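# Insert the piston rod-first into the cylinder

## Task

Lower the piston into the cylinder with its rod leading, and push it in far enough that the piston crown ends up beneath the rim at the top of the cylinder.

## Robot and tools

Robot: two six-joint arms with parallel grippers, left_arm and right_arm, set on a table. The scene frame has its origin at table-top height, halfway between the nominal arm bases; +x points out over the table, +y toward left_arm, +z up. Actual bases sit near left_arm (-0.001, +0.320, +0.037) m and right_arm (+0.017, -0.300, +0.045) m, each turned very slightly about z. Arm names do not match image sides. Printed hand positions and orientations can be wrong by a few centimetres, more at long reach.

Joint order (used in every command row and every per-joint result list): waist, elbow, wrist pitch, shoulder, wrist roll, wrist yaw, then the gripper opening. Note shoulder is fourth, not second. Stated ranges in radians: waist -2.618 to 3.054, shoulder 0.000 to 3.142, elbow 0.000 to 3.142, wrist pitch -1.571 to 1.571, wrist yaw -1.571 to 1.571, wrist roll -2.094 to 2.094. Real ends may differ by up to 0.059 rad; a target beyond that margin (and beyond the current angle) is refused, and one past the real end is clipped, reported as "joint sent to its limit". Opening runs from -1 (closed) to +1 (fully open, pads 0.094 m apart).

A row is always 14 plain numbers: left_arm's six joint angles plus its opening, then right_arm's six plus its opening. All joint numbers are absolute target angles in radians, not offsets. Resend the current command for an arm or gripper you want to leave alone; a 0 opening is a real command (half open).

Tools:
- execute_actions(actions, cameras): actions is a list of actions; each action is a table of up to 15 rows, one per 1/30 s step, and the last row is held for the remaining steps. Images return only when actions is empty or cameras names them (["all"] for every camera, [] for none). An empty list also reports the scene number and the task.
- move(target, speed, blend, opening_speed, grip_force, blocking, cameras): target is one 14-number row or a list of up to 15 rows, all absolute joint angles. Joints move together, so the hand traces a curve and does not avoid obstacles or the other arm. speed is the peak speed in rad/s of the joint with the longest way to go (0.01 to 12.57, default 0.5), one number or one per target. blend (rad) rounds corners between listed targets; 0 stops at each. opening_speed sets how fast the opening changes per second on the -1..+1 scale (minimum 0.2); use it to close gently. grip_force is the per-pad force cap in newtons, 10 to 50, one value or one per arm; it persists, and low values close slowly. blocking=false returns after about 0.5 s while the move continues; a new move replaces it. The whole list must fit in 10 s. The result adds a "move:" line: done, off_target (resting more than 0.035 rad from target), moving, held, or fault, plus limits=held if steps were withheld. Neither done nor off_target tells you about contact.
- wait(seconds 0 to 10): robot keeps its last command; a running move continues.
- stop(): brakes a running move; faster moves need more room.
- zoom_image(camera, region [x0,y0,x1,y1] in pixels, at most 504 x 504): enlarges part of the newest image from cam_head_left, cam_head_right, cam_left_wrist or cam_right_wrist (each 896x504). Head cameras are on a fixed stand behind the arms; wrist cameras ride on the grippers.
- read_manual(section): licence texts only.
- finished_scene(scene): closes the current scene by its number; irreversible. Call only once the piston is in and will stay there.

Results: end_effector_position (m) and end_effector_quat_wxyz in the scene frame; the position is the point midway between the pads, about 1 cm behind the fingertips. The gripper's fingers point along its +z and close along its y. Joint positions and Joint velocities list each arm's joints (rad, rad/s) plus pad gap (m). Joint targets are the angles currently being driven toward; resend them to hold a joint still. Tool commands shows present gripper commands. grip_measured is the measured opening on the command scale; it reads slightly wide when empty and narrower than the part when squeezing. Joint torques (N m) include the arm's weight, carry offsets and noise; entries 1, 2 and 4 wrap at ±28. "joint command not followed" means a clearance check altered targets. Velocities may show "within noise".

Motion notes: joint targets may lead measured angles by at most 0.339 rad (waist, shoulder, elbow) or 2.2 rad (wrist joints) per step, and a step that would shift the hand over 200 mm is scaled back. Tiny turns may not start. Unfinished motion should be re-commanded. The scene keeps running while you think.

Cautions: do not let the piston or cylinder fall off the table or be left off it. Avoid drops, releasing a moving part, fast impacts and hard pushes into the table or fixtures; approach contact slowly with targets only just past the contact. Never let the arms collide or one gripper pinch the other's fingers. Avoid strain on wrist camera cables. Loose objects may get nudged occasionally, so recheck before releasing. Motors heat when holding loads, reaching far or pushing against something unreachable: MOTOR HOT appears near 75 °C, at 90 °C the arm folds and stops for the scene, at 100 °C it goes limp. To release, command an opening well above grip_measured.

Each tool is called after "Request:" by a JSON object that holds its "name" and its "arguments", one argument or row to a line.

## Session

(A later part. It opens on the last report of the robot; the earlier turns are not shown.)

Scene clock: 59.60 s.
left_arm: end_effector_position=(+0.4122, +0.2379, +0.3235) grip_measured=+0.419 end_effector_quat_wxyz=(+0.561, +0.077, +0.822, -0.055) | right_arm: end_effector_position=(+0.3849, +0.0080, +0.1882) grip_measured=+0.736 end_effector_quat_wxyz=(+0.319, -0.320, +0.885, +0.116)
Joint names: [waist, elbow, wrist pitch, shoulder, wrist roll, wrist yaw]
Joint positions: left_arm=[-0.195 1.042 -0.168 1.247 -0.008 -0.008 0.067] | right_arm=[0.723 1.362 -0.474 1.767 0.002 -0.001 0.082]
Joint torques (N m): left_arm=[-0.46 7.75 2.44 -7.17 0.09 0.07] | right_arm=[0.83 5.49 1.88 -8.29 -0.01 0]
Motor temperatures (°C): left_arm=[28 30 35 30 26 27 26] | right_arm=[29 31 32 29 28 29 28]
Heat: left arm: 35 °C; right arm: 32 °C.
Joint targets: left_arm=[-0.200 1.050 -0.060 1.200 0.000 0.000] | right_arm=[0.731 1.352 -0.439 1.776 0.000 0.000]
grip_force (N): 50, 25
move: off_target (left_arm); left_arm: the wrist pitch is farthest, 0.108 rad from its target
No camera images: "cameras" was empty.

Request:
{"name": "move", "arguments": {
  "target": [
    [-0.20, 1.050, -0.060, 1.20, 0, 0, 0.15, 0.7315, 1.3625, -0.4496, 1.775, 0, 0, 0.55],
    [-0.20, 1.050, -0.060, 1.20, 0, 0, 0.15, 0.7315, 1.3625, -0.4496, 1.775, 0, 0, 1.0]
  ],
  "speed": 0.08,
  "opening_speed": 0.3,
  "cameras": ["cam_right_wrist"]
}}

Request:
{"name": "zoom_image", "arguments": {
  "camera": "cam_right_wrist",
  "region": [340, 160, 580, 400]
}}

Scene clock: 62.83 s.
left_arm: end_effector_position=(+0.4122, +0.2379, +0.3235) grip_measured=+0.419 end_effector_quat_wxyz=(+0.561, +0.077, +0.822, -0.055) | right_arm: end_effector_position=(+0.3865, +0.0094, +0.1899) grip_measured=+0.998 end_effector_quat_wxyz=(+0.323, -0.319, +0.883, +0.118)
Joint names: [waist, elbow, wrist pitch, shoulder, wrist roll, wrist yaw]
Joint positions: left_arm=[-0.195 1.042 -0.168 1.247 -0.008 -0.008 0.067] | right_arm=[0.723 1.362 -0.463 1.767 0.002 -0.001 0.094]
Joint torques (N m): left_arm=[-0.44 7.76 2.44 -7.19 0.1 0.07] | right_arm=[0.85 6.19 1.64 -8.4 -0.01 0.01]
Heat: left arm: 36 °C; right arm: 32 °C.
Joint targets: left_arm=[-0.200 1.050 -0.060 1.200 0.000 0.000] | right_arm=[0.731 1.362 -0.450 1.775 0.000 0.000]
grip_force (N): 50, 25
move: off_target (left_arm); left_arm: the wrist pitch is farthest, 0.108 rad from its target
camera_calibration:
cam_right_wrist: T_world_to_cam=[[0.632736, -0.772491, -0.0538814, -0.227314], [-0.774272, -0.632216, -0.0283757, 0.318387], [-0.0121447, 0.0596732, -0.998144, 0.317434], [0, 0, 0, 1]] pos_world=[0.394203, 0.00674868, 0.313631]
Images, in order (width x height): cam_right_wrist 896x504.

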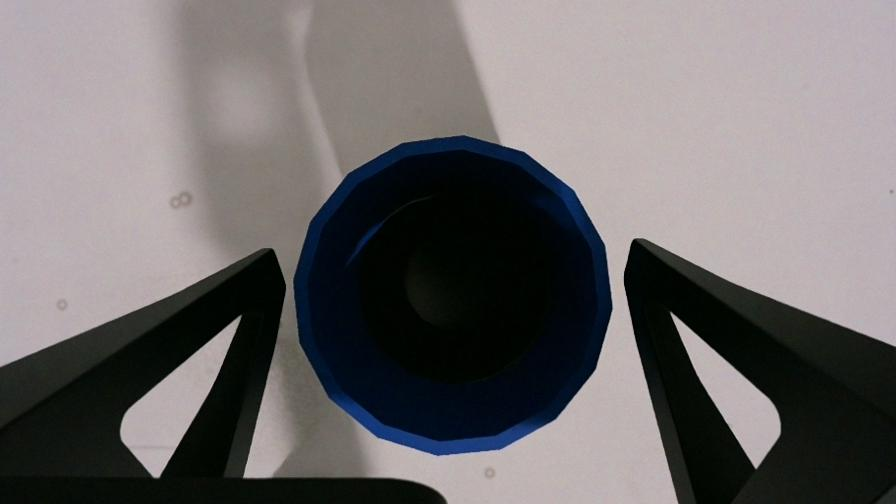

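Scaled by 2.100 from the camera's 896x504 image, which has a finer 1280x720 frame.

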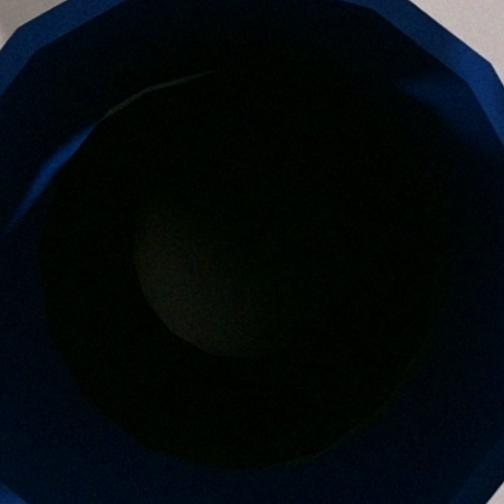

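Request:
{"name": "move", "arguments": {
  "target": [
    [-0.20, 1.050, -0.060, 1.20, 0, 0, 0.15, 0.7315, 1.424, -0.745, 1.490, 0, 0, 1.0],
    [-0.667, 1.687, -0.505, 1.637, 0, 0, 0.15, 0.728, 0.300, 0.504, 0.890, 0, 0, 1.0]
  ],
  "speed": [0.25, 0.6],
  "blend": [0.02, 0],
  "cameras": ["all"]
}}

Scene clock: 70.70 s.
left_arm: end_effector_position=(+0.3860, +0.0128, +0.3388) grip_measured=+0.419 end_effector_quat_wxyz=(+0.449, +0.286, +0.832, -0.157) | right_arm: end_effector_position=(+0.2799, -0.0795, +0.2582) grip_measured=+0.998 end_effector_quat_wxyz=(+0.629, -0.252, +0.698, +0.229)
Joint names: [waist, elbow, wrist pitch, shoulder, wrist roll, wrist yaw]
Joint positions: left_arm=[-0.668 1.629 -0.567 1.641 -0.008 -0.004 0.067] | right_arm=[0.723 0.313 0.491 0.907 0.002 -0.001 0.094]
Joint torques (N m): left_arm=[0.02 11.43 1.89 -7.19 0.09 0.02] | right_arm=[0.49 5.41 2.17 -2.99 -0.02 -0.01]
Heat: left arm: 38 °C; right arm: 32 °C.
Joint targets: left_arm=[-0.667 1.687 -0.505 1.637 0.000 0.000] | right_arm=[0.728 0.300 0.504 0.890 0.000 0.000]
grip_force (N): 50, 25
move: off_target (left_arm); left_arm: the wrist pitch is farthest, 0.062 rad from its target
camera_calibration:
cam_left_wrist: T_world_to_cam=[[-0.6162, -0.7848, -0.0662284, 0.271781], [-0.733256, 0.60235, -0.315451, 0.38828], [0.287459, -0.145818, -0.946628, 0.332671], [0, 0, 0, 1]] pos_world=[0.356551, 0.0279233, 0.455399]
cam_right_wrist: T_world_to_cam=[[0.663247, -0.747049, -0.0449536, -0.233721], [-0.545401, -0.441341, -0.71257, 0.309305], [0.512485, 0.497128, -0.70016, 0.200612], [0, 0, 0, 1]] pos_world=[0.2209, -0.137822, 0.350355]

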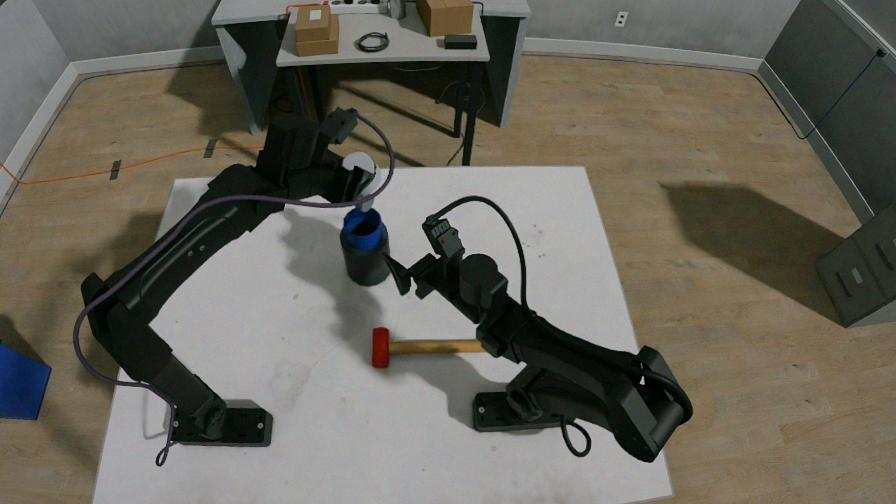

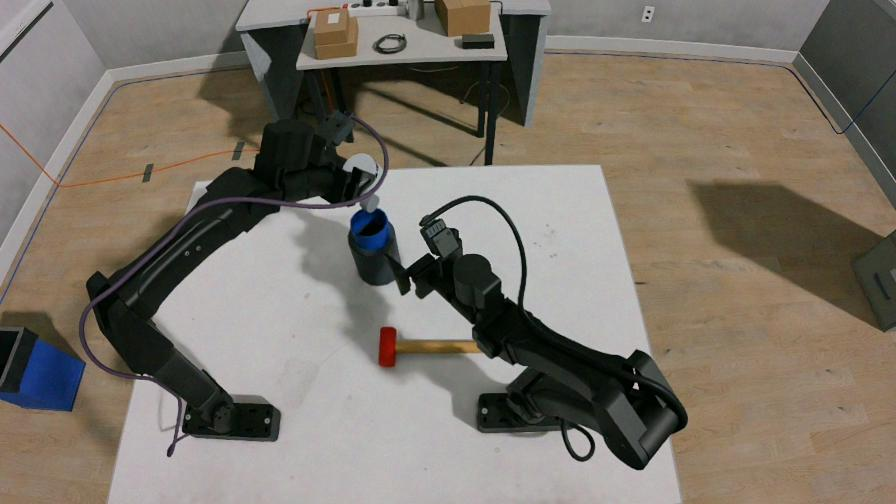

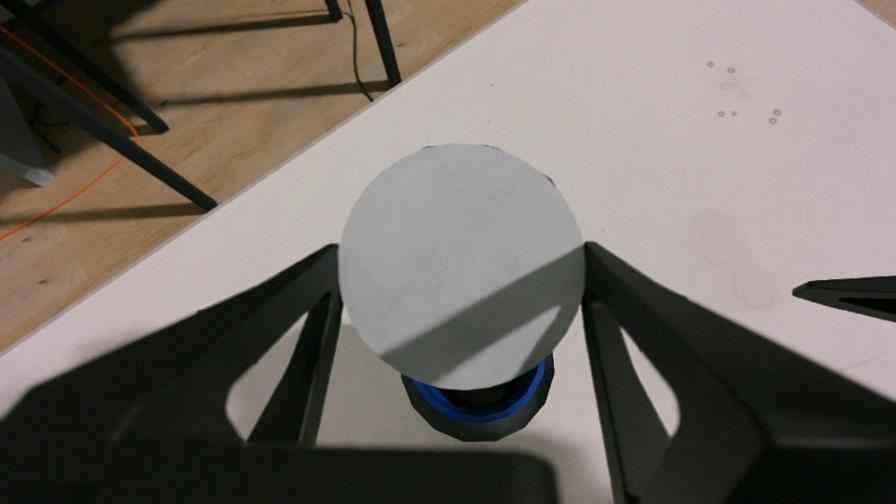

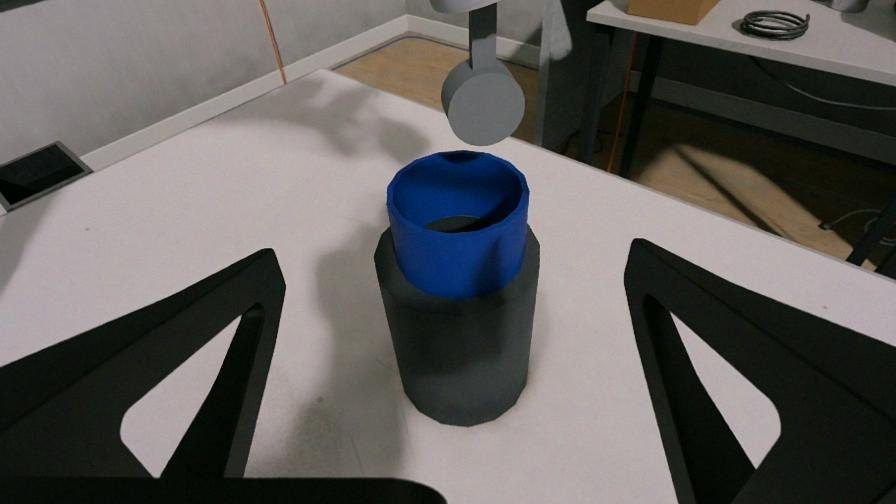

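Request:
{"name": "zoom_image", "arguments": {
  "camera": "cam_right_wrist",
  "region": [365, 220, 465, 330]
}}

Request:
{"name": "zoom_image", "arguments": {
  "camera": "cam_right_wrist",
  "region": [455, 220, 555, 330]
}}

Request:
{"name": "zoom_image", "arguments": {
  "camera": "cam_right_wrist",
  "region": [360, 0, 560, 240]
}}

Scaled by 4.582 from the camera's 896x504 image, which has a finer 1280x720 frame.

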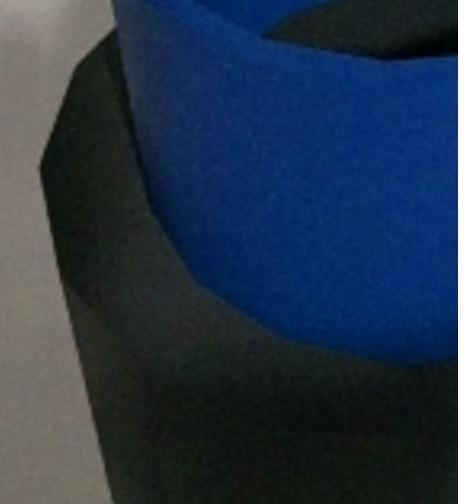

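Scaled by 4.582 from the camera's 896x504 image, which has a finer 1280x720 frame.

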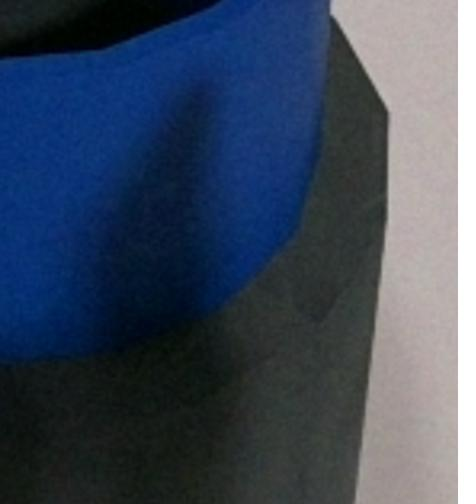

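Scaled by 2.100 from the camera's 896x504 image, which has a finer 1280x720 frame.

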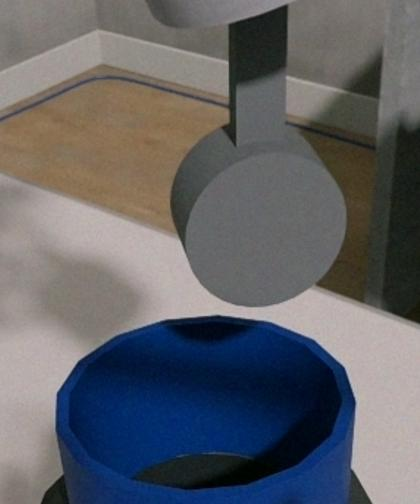

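Request:
{"name": "zoom_image", "arguments": {
  "camera": "cam_left_wrist",
  "region": [330, 130, 600, 460]
}}

Scaled by 1.527 from the camera's 896x504 image, which has a finer 1280x720 frame.

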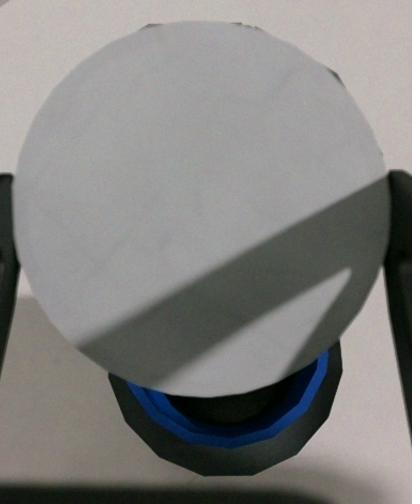

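Request:
{"name": "zoom_image", "arguments": {
  "camera": "cam_left_wrist",
  "region": [400, 135, 580, 215]
}}

Request:
{"name": "zoom_image", "arguments": {
  "camera": "cam_left_wrist",
  "region": [370, 330, 590, 450]
}}

Scaled by 2.800 from the camera's 896x504 image, which has a finer 1280x720 frame.

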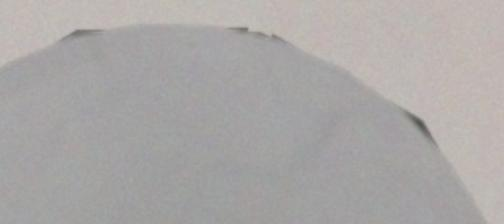

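Scaled by 2.291 from the camera's 896x504 image, which has a finer 1280x720 frame.

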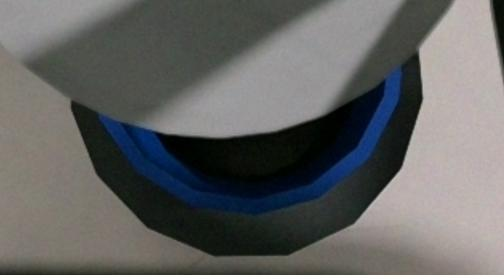

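Request:
{"name": "zoom_image", "arguments": {
  "camera": "cam_right_wrist",
  "region": [400, 0, 580, 100]
}}

Request:
{"name": "zoom_image", "arguments": {
  "camera": "cam_head_left",
  "region": [320, 130, 420, 300]
}}

Request:
{"name": "zoom_image", "arguments": {
  "camera": "cam_head_right",
  "region": [320, 130, 420, 300]
}}

Scaled by 2.800 from the camera's 896x504 image, which has a finer 1280x720 frame.

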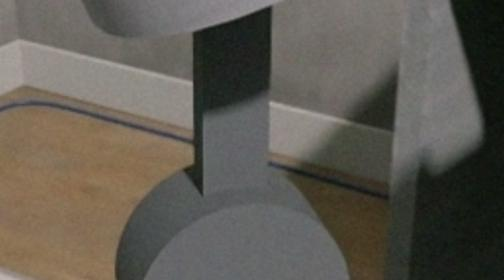

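Scaled by 2.965 from the camera's 896x504 image, which has a finer 1280x720 frame.

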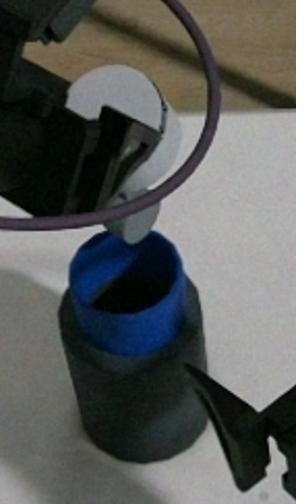

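Scaled by 2.965 from the camera's 896x504 image, which has a finer 1280x720 frame.

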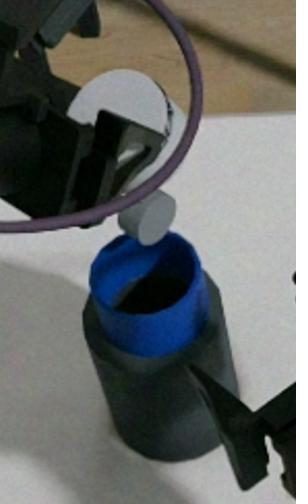

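Request:
{"name": "move", "arguments": {
  "target": [
    [-0.679, 1.684, -0.563, 1.576, 0, 0, 0.15, 0.728, 0.300, 0.504, 0.890, 0, 0, 1.0],
    [-0.679, 1.286, -0.200, 1.550, 0, 0, 0.15, 0.728, 0.300, 0.504, 0.890, 0, 0, 1.0]
  ],
  "speed": [0.2, 0.3],
  "blend": [0.01, 0],
  "cameras": ["cam_left_wrist", "cam_right_wrist"]
}}

Request:
{"name": "zoom_image", "arguments": {
  "camera": "cam_right_wrist",
  "region": [360, 60, 560, 330]
}}

Request:
{"name": "zoom_image", "arguments": {
  "camera": "cam_left_wrist",
  "region": [310, 130, 610, 470]
}}

Scene clock: 86.17 s.
left_arm: end_effector_position=(+0.3768, +0.0167, +0.2431) grip_measured=+0.419 end_effector_quat_wxyz=(+0.423, +0.293, +0.844, -0.149) | right_arm: end_effector_position=(+0.2799, -0.0795, +0.2583) grip_measured=+0.998 end_effector_quat_wxyz=(+0.629, -0.252, +0.698, +0.229)
Joint names: [waist, elbow, wrist pitch, shoulder, wrist roll, wrist yaw]
Joint positions: left_arm=[-0.673 1.273 -0.294 1.618 -0.008 -0.004 0.067] | right_arm=[0.723 0.313 0.492 0.907 0.002 -0.001 0.094]
Joint torques (N m): left_arm=[-0.54 7.98 2.15 -11.99 0.08 0.02] | right_arm=[0.61 5.39 2.16 -2.95 -0.04 0.01]
Heat: left arm: 39 °C; right arm: 34 °C.
Joint targets: left_arm=[-0.679 1.286 -0.200 1.550 0.000 0.000] | right_arm=[0.728 0.300 0.504 0.890 0.000 0.000]
grip_force (N): 50, 25
move: off_target (left_arm); left_arm: the wrist pitch is farthest, 0.094 rad from its target
camera_calibration:
cam_left_wrist: T_world_to_cam=[[-0.623822, -0.77873, -0.0665302, 0.265646], [-0.743424, 0.617492, -0.256951, 0.338312], [0.241177, -0.110831, -0.964132, 0.266388], [0, 0, 0, 1]] pos_world=[0.352979, 0.0274856, 0.361436]
cam_right_wrist: T_world_to_cam=[[0.663258, -0.747038, -0.0449804, -0.233708], [-0.545196, -0.44113, -0.712857, 0.309459], [0.512689, 0.497332, -0.699865, 0.200562], [0, 0, 0, 1]] pos_world=[0.220899, -0.137823, 0.350454]
Images, in order (width x height): cam_left_wrist 896x504, cam_right_wrist 896x504.

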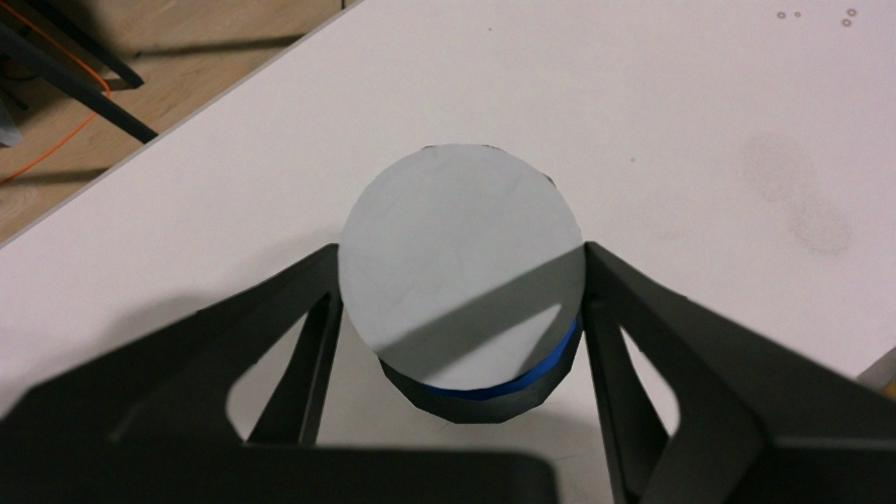

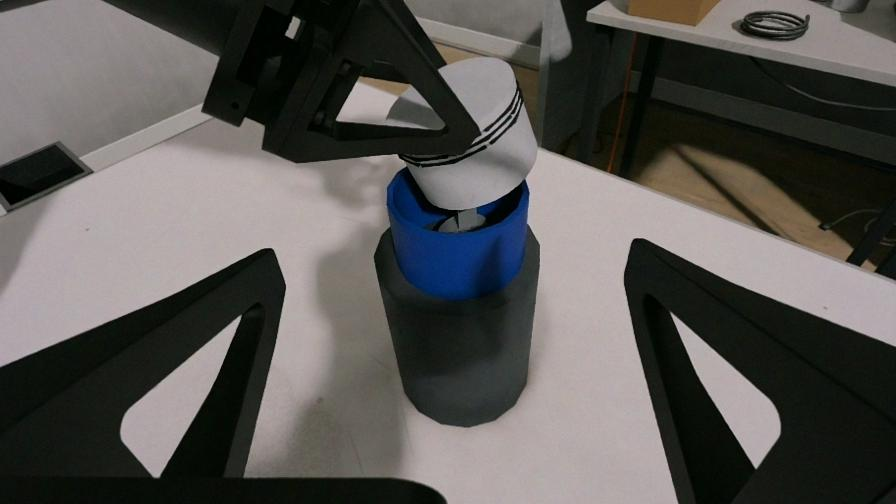

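Scaled by 1.867 from the camera's 896x504 image, which has a finer 1280x720 frame.

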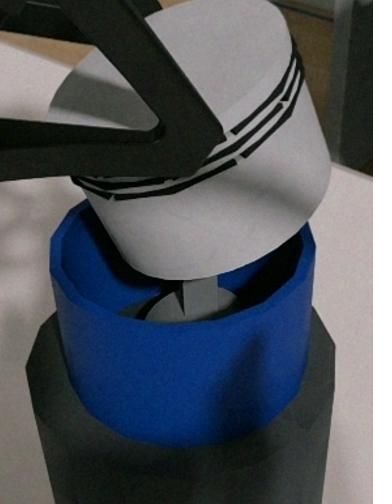

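Scaled by 1.482 from the camera's 896x504 image, which has a finer 1280x720 frame.

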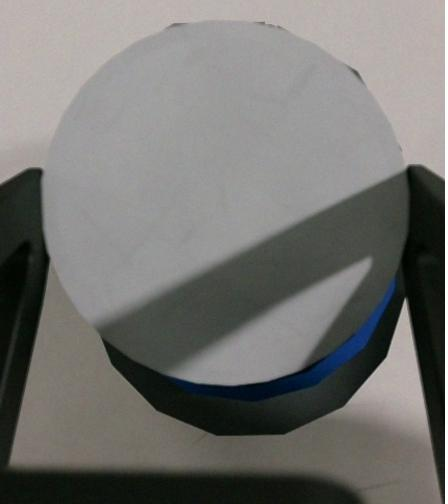

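Request:
{"name": "move", "arguments": {
  "target": [-0.679, 1.440, -0.350, 1.560, 0, 0, 0.15, 0.728, 0.300, 0.504, 0.890, 0, 0, 1.0],
  "speed": 0.25,
  "cameras": ["cam_left_wrist", "cam_right_wrist"]
}}

Request:
{"name": "zoom_image", "arguments": {
  "camera": "cam_right_wrist",
  "region": [360, 0, 600, 240]
}}

Scene clock: 92.80 s.
left_arm: end_effector_position=(+0.3781, +0.0156, +0.2728) grip_measured=+0.419 end_effector_quat_wxyz=(+0.424, +0.293, +0.844, -0.150) | right_arm: end_effector_position=(+0.2799, -0.0795, +0.2583) grip_measured=+0.998 end_effector_quat_wxyz=(+0.629, -0.252, +0.698, +0.229)
Joint names: [waist, elbow, wrist pitch, shoulder, wrist roll, wrist yaw]
Joint positions: left_arm=[-0.673 1.39 -0.409 1.618 -0.008 -0.004 0.067] | right_arm=[0.723 0.313 0.492 0.907 0.002 -0.001 0.094]
Joint torques (N m): left_arm=[-0.51 11.03 1.81 -11.25 0.09 0.02] | right_arm=[0.51 5.24 2.14 -3 0.01 0.02]
Motor temperatures (°C): left_arm=[28 31 41 32 26 27 27] | right_arm=[29 30 34 29 28 29 28]
Heat: left arm: 41 °C; right arm: 34 °C.
Joint targets: left_arm=[-0.679 1.440 -0.350 1.560 0.000 0.000] | right_arm=[0.728 0.300 0.504 0.890 0.000 0.000]
grip_force (N): 50, 25
move: off_target (left_arm); left_arm: the wrist pitch is farthest, 0.059 rad from its target
camera_calibration:
cam_left_wrist: T_world_to_cam=[[-0.623674, -0.778848, -0.0665305, 0.267552], [-0.743091, 0.617143, -0.258746, 0.347887], [0.242583, -0.111935, -0.963651, 0.293903], [0, 0, 0, 1]] pos_world=[0.354081, 0.0265838, 0.391035]
cam_right_wrist: T_world_to_cam=[[0.663258, -0.747038, -0.0449804, -0.233708], [-0.545196, -0.44113, -0.712857, 0.309459], [0.512689, 0.497332, -0.699865, 0.200562], [0, 0, 0, 1]] pos_world=[0.220899, -0.137823, 0.350454]
Images, in order (width x height): cam_left_wrist 896x504, cam_right_wrist 896x504.

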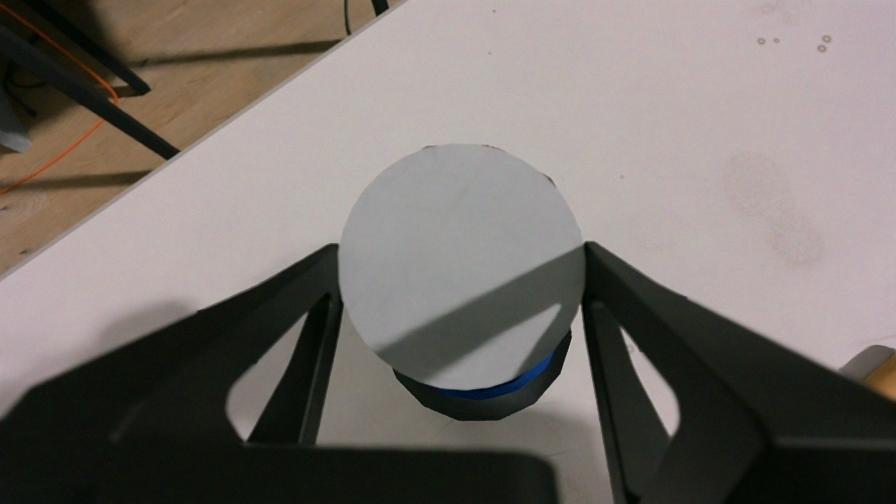

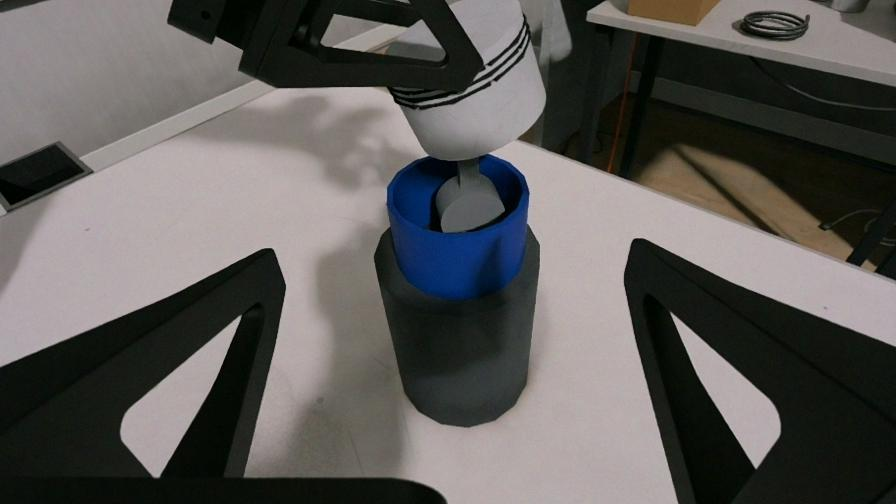

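Scaled by 2.100 from the camera's 896x504 image, which has a finer 1280x720 frame.

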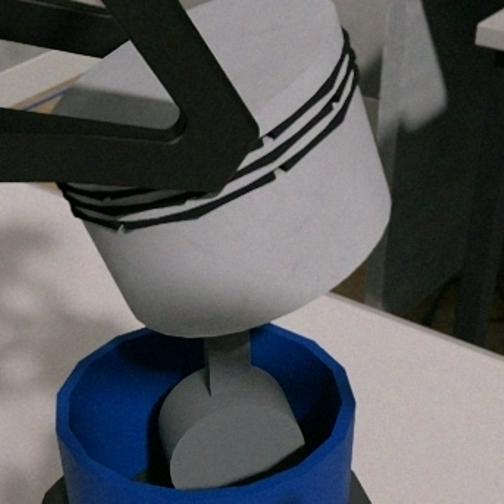

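Request:
{"name": "move", "arguments": {
  "target": [-0.679, 1.440, -0.350, 1.560, 0, 0, 0.40, 0.728, 0.300, 0.504, 0.890, 0, 0, 1.0],
  "speed": 0.25,
  "grip_force": [20, 25],
  "cameras": ["cam_right_wrist"]
}}

Request:
{"name": "zoom_image", "arguments": {
  "camera": "cam_right_wrist",
  "region": [360, 0, 600, 240]
}}

Scene clock: 94.10 s.
left_arm: end_effector_position=(+0.3781, +0.0156, +0.2728) grip_measured=+0.433 end_effector_quat_wxyz=(+0.424, +0.293, +0.844, -0.150) | right_arm: end_effector_position=(+0.2799, -0.0795, +0.2583) grip_measured=+0.998 end_effector_quat_wxyz=(+0.629, -0.252, +0.698, +0.229)
Joint names: [waist, elbow, wrist pitch, shoulder, wrist roll, wrist yaw]
Joint positions: left_arm=[-0.673 1.39 -0.409 1.618 -0.008 -0.004 0.067] | right_arm=[0.723 0.313 0.492 0.907 0.002 -0.001 0.094]
Joint torques (N m): left_arm=[-0.53 11.04 1.82 -11.25 0.08 0.02] | right_arm=[0.47 5.53 2.13 -2.96 -0.02 -0.01]
Heat: left arm: 41 °C; right arm: 34 °C.
Joint targets: left_arm=[-0.679 1.440 -0.350 1.560 0.000 0.000] | right_arm=[0.728 0.300 0.504 0.890 0.000 0.000]
grip_force (N): 20, 25
move: off_target (left_arm); left_arm: the wrist pitch is farthest, 0.059 rad from its target
camera_calibration:
cam_right_wrist: T_world_to_cam=[[0.663258, -0.747038, -0.0449804, -0.233708], [-0.545196, -0.44113, -0.712857, 0.309459], [0.512689, 0.497332, -0.699865, 0.200562], [0, 0, 0, 1]] pos_world=[0.220899, -0.137823, 0.350454]
Images, in order (width x height): cam_right_wrist 896x504.

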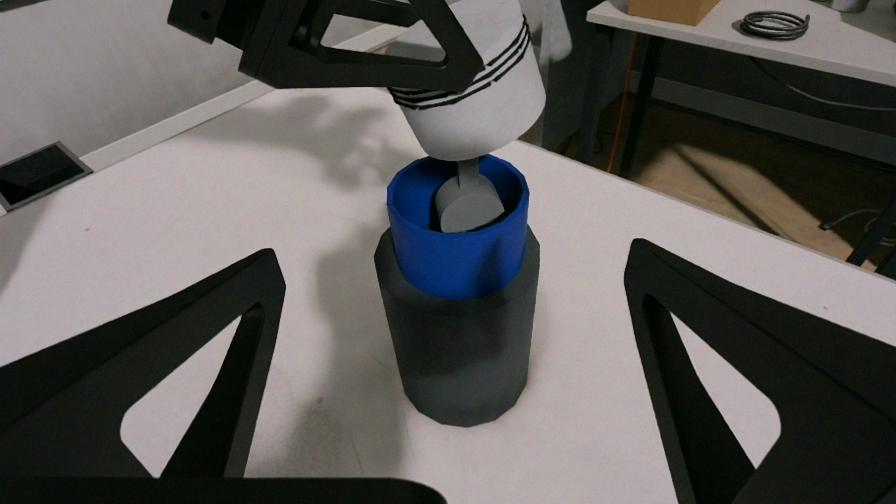

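Scaled by 2.100 from the camera's 896x504 image, which has a finer 1280x720 frame.

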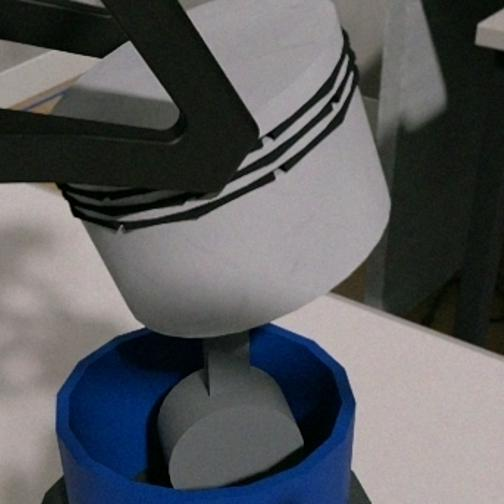

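Request:
{"name": "execute_actions", "arguments": {
  "actions": [
    [[-0.679,1.440,-0.350,1.560,0,0,0.438,0.728,0.300,0.504,0.890,0,0,1.0]],
    [[-0.679,1.440,-0.350,1.560,0,0,0.441,0.728,0.300,0.504,0.890,0,0,1.0]],
    [[-0.679,1.440,-0.350,1.560,0,0,0.444,0.728,0.300,0.504,0.890,0,0,1.0]]
  ],
  "cameras": ["cam_right_wrist"]
}}

Request:
{"name": "zoom_image", "arguments": {
  "camera": "cam_right_wrist",
  "region": [360, 0, 600, 240]
}}

Scene clock: 96.90 s.
left_arm: end_effector_position=(+0.3780, +0.0156, +0.2727) grip_measured=+0.447 end_effector_quat_wxyz=(+0.424, +0.293, +0.844, -0.149) | right_arm: end_effector_position=(+0.2799, -0.0795, +0.2583) grip_measured=+0.998 end_effector_quat_wxyz=(+0.629, -0.252, +0.698, +0.229)
Joint names: [waist, elbow, wrist pitch, shoulder, wrist roll, wrist yaw]
Joint positions: left_arm=[-0.673 1.39 -0.409 1.618 -0.008 -0.004 0.068] | right_arm=[0.723 0.313 0.492 0.907 0.002 -0.001 0.094]
Joint torques (N m): left_arm=[-0.53 11.04 1.82 -11.22 0.09 0.02] | right_arm=[0.5 5.41 2.13 -2.96 -0.01 0.01]
Heat: left arm: 41 °C; right arm: 34 °C.
Joint targets: left_arm=[-0.679 1.440 -0.350 1.560 0.000 0.000] | right_arm=[0.728 0.300 0.504 0.890 0.000 0.000]
grip_force (N): 20, 25
camera_calibration:
cam_right_wrist: T_world_to_cam=[[0.663258, -0.747038, -0.0449804, -0.233708], [-0.545196, -0.44113, -0.712857, 0.309459], [0.512689, 0.497332, -0.699865, 0.200562], [0, 0, 0, 1]] pos_world=[0.220899, -0.137823, 0.350454]
Images, in order (width x height): cam_right_wrist 896x504.

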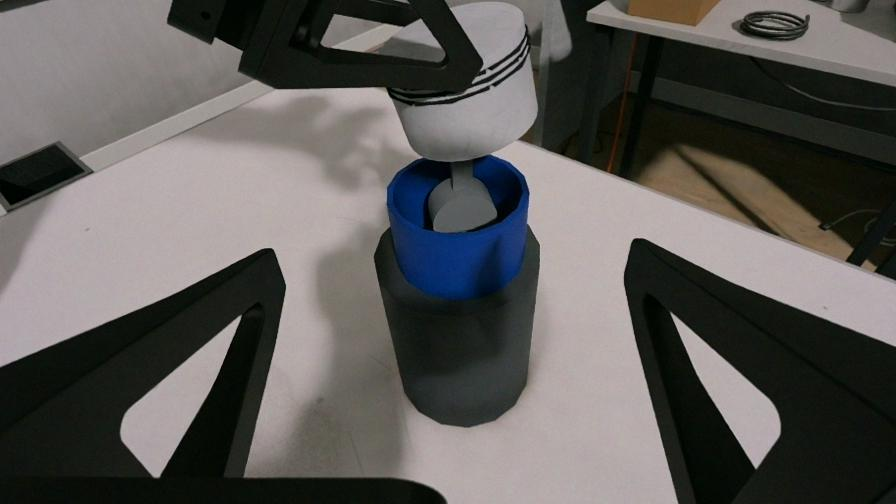

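Scaled by 2.100 from the camera's 896x504 image, which has a finer 1280x720 frame.

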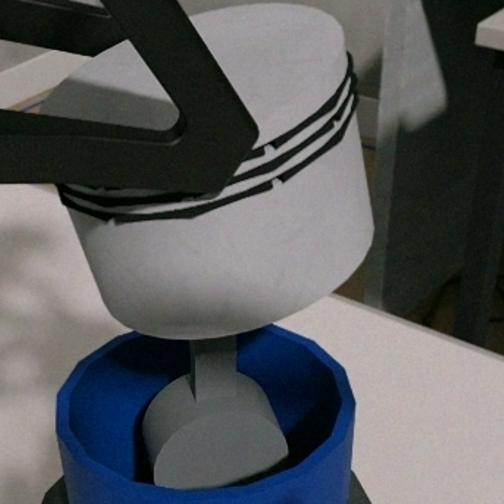

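Request:
{"name": "execute_actions", "arguments": {
  "actions": [
    [[-0.679,1.440,-0.350,1.560,0,0,0.445,0.728,0.300,0.504,0.890,0,0,1.0]],
    [[-0.679,1.440,-0.350,1.560,0,0,0.446,0.728,0.300,0.504,0.890,0,0,1.0]],
    [[-0.679,1.440,-0.350,1.560,0,0,0.446,0.728,0.300,0.504,0.890,0,0,1.0]]
  ],
  "cameras": ["cam_right_wrist"]
}}

Request:
{"name": "zoom_image", "arguments": {
  "camera": "cam_right_wrist",
  "region": [360, 0, 600, 240]
}}

Scene clock: 99.27 s.
left_arm: end_effector_position=(+0.3780, +0.0156, +0.2727) grip_measured=+0.449 end_effector_quat_wxyz=(+0.424, +0.293, +0.844, -0.149) | right_arm: end_effector_position=(+0.2799, -0.0795, +0.2583) grip_measured=+0.998 end_effector_quat_wxyz=(+0.629, -0.252, +0.698, +0.229)
Joint names: [waist, elbow, wrist pitch, shoulder, wrist roll, wrist yaw]
Joint positions: left_arm=[-0.673 1.39 -0.409 1.618 -0.008 -0.004 0.068] | right_arm=[0.723 0.313 0.492 0.907 0.002 -0.001 0.094]
Joint torques (N m): left_arm=[-0.53 11.04 1.82 -11.23 0.09 0.02] | right_arm=[0.64 5.42 2.14 -2.96 -0.01 0.01]
Heat: left arm: 41 °C; right arm: 34 °C.
Joint targets: left_arm=[-0.679 1.440 -0.350 1.560 0.000 0.000] | right_arm=[0.728 0.300 0.504 0.890 0.000 0.000]
grip_force (N): 20, 25
camera_calibration:
cam_right_wrist: T_world_to_cam=[[0.663258, -0.747038, -0.0449804, -0.233708], [-0.545196, -0.44113, -0.712857, 0.309459], [0.512689, 0.497332, -0.699865, 0.200562], [0, 0, 0, 1]] pos_world=[0.220899, -0.137823, 0.350454]
Images, in order (width x height): cam_right_wrist 896x504.

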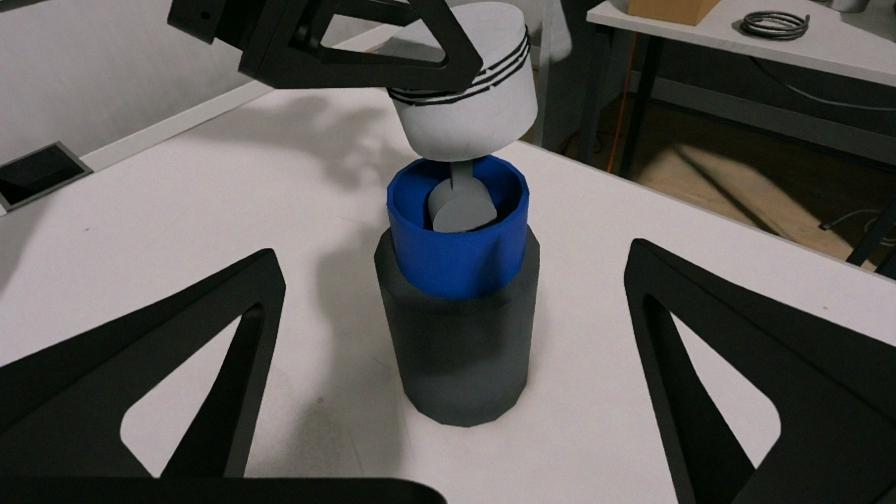

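Scaled by 2.100 from the camera's 896x504 image, which has a finer 1280x720 frame.

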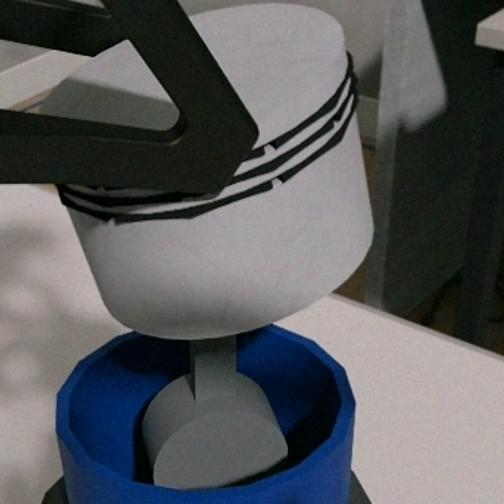

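Request:
{"name": "execute_actions", "arguments": {
  "actions": [
    [[-0.679,1.440,-0.350,1.560,0,0,0.448,0.728,0.300,0.504,0.890,0,0,1.0]],
    [[-0.679,1.440,-0.350,1.560,0,0,0.450,0.728,0.300,0.504,0.890,0,0,1.0]],
    [[-0.679,1.440,-0.350,1.560,0,0,0.451,0.728,0.300,0.504,0.890,0,0,1.0]]
  ],
  "cameras": ["cam_right_wrist"]
}}

Request:
{"name": "zoom_image", "arguments": {
  "camera": "cam_right_wrist",
  "region": [360, 0, 600, 240]
}}

Scene clock: 102.50 s.
left_arm: end_effector_position=(+0.3780, +0.0156, +0.2727) grip_measured=+0.452 end_effector_quat_wxyz=(+0.424, +0.293, +0.844, -0.149) | right_arm: end_effector_position=(+0.2799, -0.0795, +0.2583) grip_measured=+0.998 end_effector_quat_wxyz=(+0.629, -0.252, +0.698, +0.229)
Joint names: [waist, elbow, wrist pitch, shoulder, wrist roll, wrist yaw]
Joint positions: left_arm=[-0.673 1.39 -0.409 1.618 -0.008 -0.004 0.068] | right_arm=[0.723 0.313 0.492 0.907 0.002 -0.001 0.094]
Joint torques (N m): left_arm=[-0.53 11.04 1.82 -11.23 0.09 0.02] | right_arm=[0.58 5.42 2.14 -3.02 -0.02 0]
Heat: left arm: 41 °C; right arm: 34 °C.
Joint targets: left_arm=[-0.679 1.440 -0.350 1.560 0.000 0.000] | right_arm=[0.728 0.300 0.504 0.890 0.000 0.000]
grip_force (N): 20, 25
camera_calibration:
cam_right_wrist: T_world_to_cam=[[0.663258, -0.747038, -0.0449804, -0.233708], [-0.545196, -0.44113, -0.712857, 0.309459], [0.512689, 0.497332, -0.699865, 0.200562], [0, 0, 0, 1]] pos_world=[0.220899, -0.137823, 0.350454]
Images, in order (width x height): cam_right_wrist 896x504.

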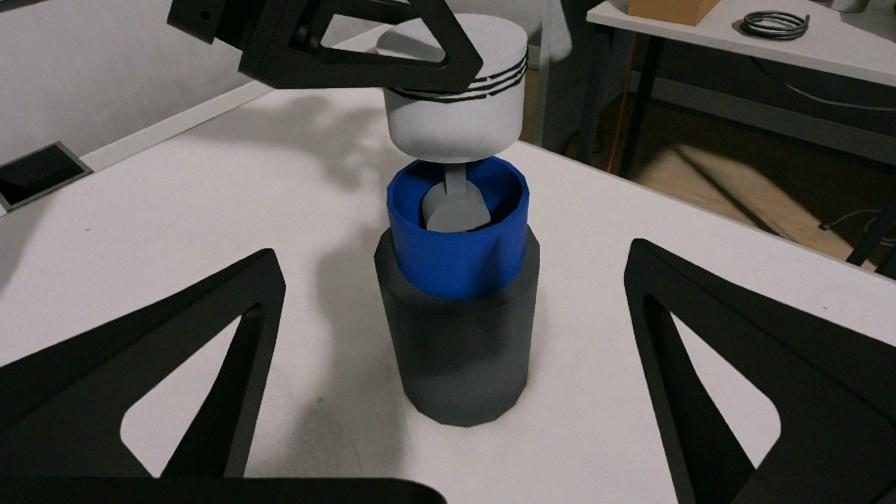

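Scaled by 2.100 from the camera's 896x504 image, which has a finer 1280x720 frame.

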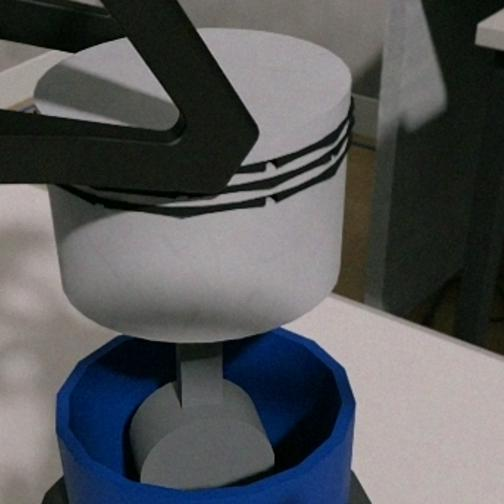

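Request:
{"name": "move", "arguments": {
  "target": [
    [-0.679, 1.440, -0.350, 1.560, 0, 0, 0.36, 0.728, 0.300, 0.504, 0.890, 0, 0, 1.0],
    [-0.679, 1.565, -0.507, 1.684, 0, 0, 0.36, 0.728, 0.300, 0.504, 0.890, 0, 0, 1.0]
  ],
  "speed": 0.2,
  "grip_force": [40, 25],
  "cameras": ["cam_right_wrist", "cam_left_wrist"]
}}

Request:
{"name": "zoom_image", "arguments": {
  "camera": "cam_right_wrist",
  "region": [360, 0, 600, 240]
}}

Request:
{"name": "zoom_image", "arguments": {
  "camera": "cam_left_wrist",
  "region": [310, 130, 610, 470]
}}

Scene clock: 106.07 s.
left_arm: end_effector_position=(+0.3800, +0.0140, +0.2642) grip_measured=+0.424 end_effector_quat_wxyz=(+0.382, +0.300, +0.864, -0.134) | right_arm: end_effector_position=(+0.2799, -0.0795, +0.2583) grip_measured=+0.998 end_effector_quat_wxyz=(+0.629, -0.252, +0.698, +0.229)
Joint names: [waist, elbow, wrist pitch, shoulder, wrist roll, wrist yaw]
Joint positions: left_arm=[-0.673 1.51 -0.558 1.69 -0.008 -0.004 0.067] | right_arm=[0.723 0.313 0.492 0.907 0.002 -0.001 0.094]
Joint torques (N m): left_arm=[-0.53 11.26 1.65 -7.8 0.09 0.02] | right_arm=[0.54 5.46 2.14 -2.99 -0.01 -0.02]
Heat: left arm: 41 °C; right arm: 35 °C.
Joint targets: left_arm=[-0.679 1.565 -0.507 1.684 0.000 0.000] | right_arm=[0.728 0.300 0.504 0.890 0.000 0.000]
grip_force (N): 40, 25
move: off_target (left_arm); left_arm: the elbow is farthest, 0.055 rad from its target
camera_calibration:
cam_left_wrist: T_world_to_cam=[[-0.628868, -0.774655, -0.066591, 0.268841], [-0.759408, 0.630343, -0.161144, 0.32832], [0.166806, -0.0507684, -0.984682, 0.318477], [0, 0, 0, 1]] pos_world=[0.36527, 0.0174736, 0.384408]
cam_right_wrist: T_world_to_cam=[[0.663258, -0.747038, -0.0449804, -0.233708], [-0.545196, -0.44113, -0.712857, 0.309459], [0.512689, 0.497332, -0.699865, 0.200562], [0, 0, 0, 1]] pos_world=[0.220899, -0.137823, 0.350454]
Images, in order (width x height): cam_left_wrist 896x504, cam_right_wrist 896x504.

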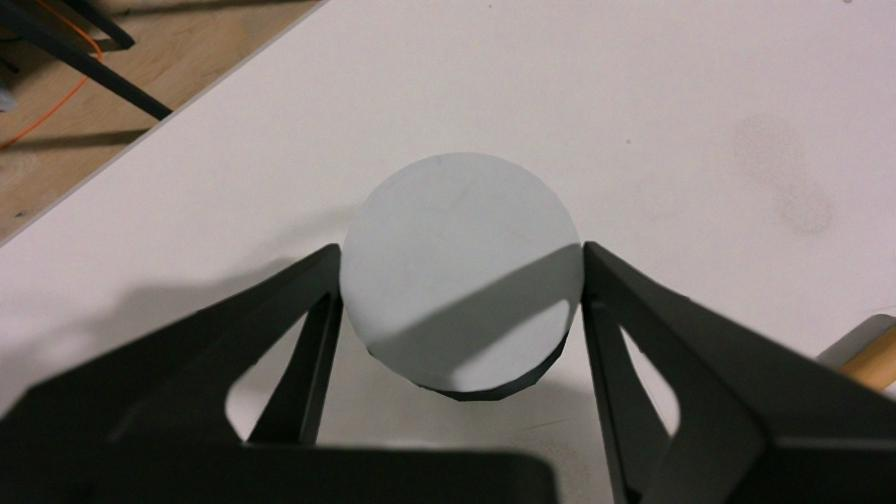

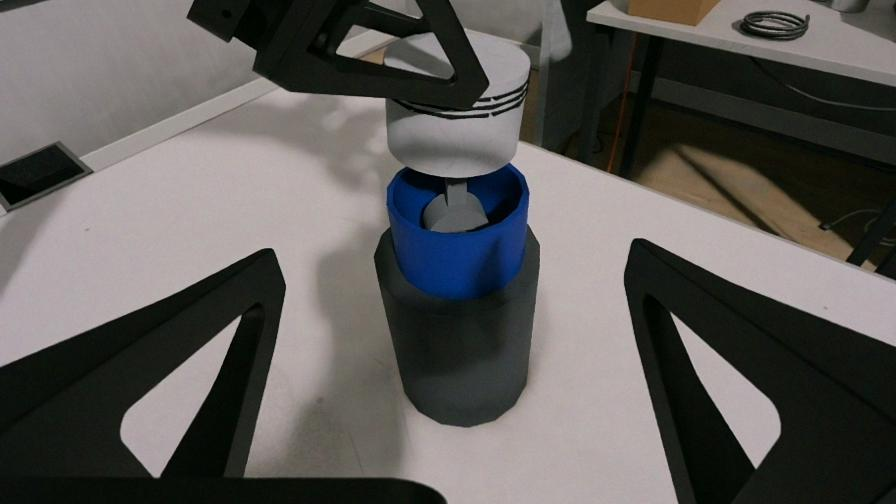

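Scaled by 2.100 from the camera's 896x504 image, which has a finer 1280x720 frame.

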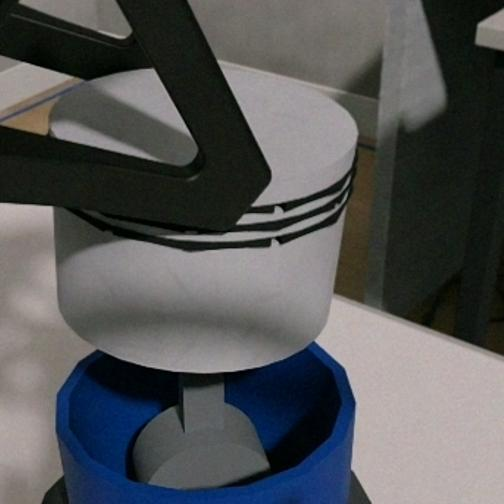

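Scaled by 1.482 from the camera's 896x504 image, which has a finer 1280x720 frame.

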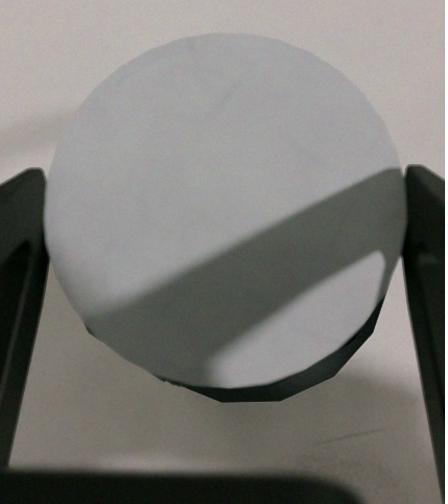

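Request:
{"name": "zoom_image", "arguments": {
  "camera": "cam_right_wrist",
  "region": [375, 20, 475, 190]
}}

Request:
{"name": "zoom_image", "arguments": {
  "camera": "cam_right_wrist",
  "region": [450, 20, 550, 190]
}}

Scaled by 2.965 from the camera's 896x504 image, which has a finer 1280x720 frame.

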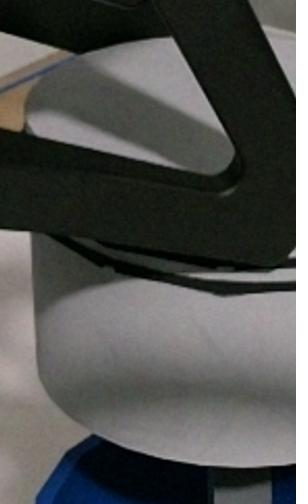

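Scaled by 2.965 from the camera's 896x504 image, which has a finer 1280x720 frame.

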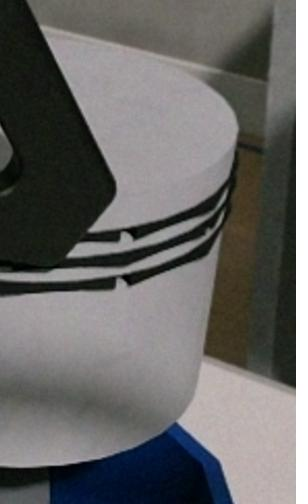

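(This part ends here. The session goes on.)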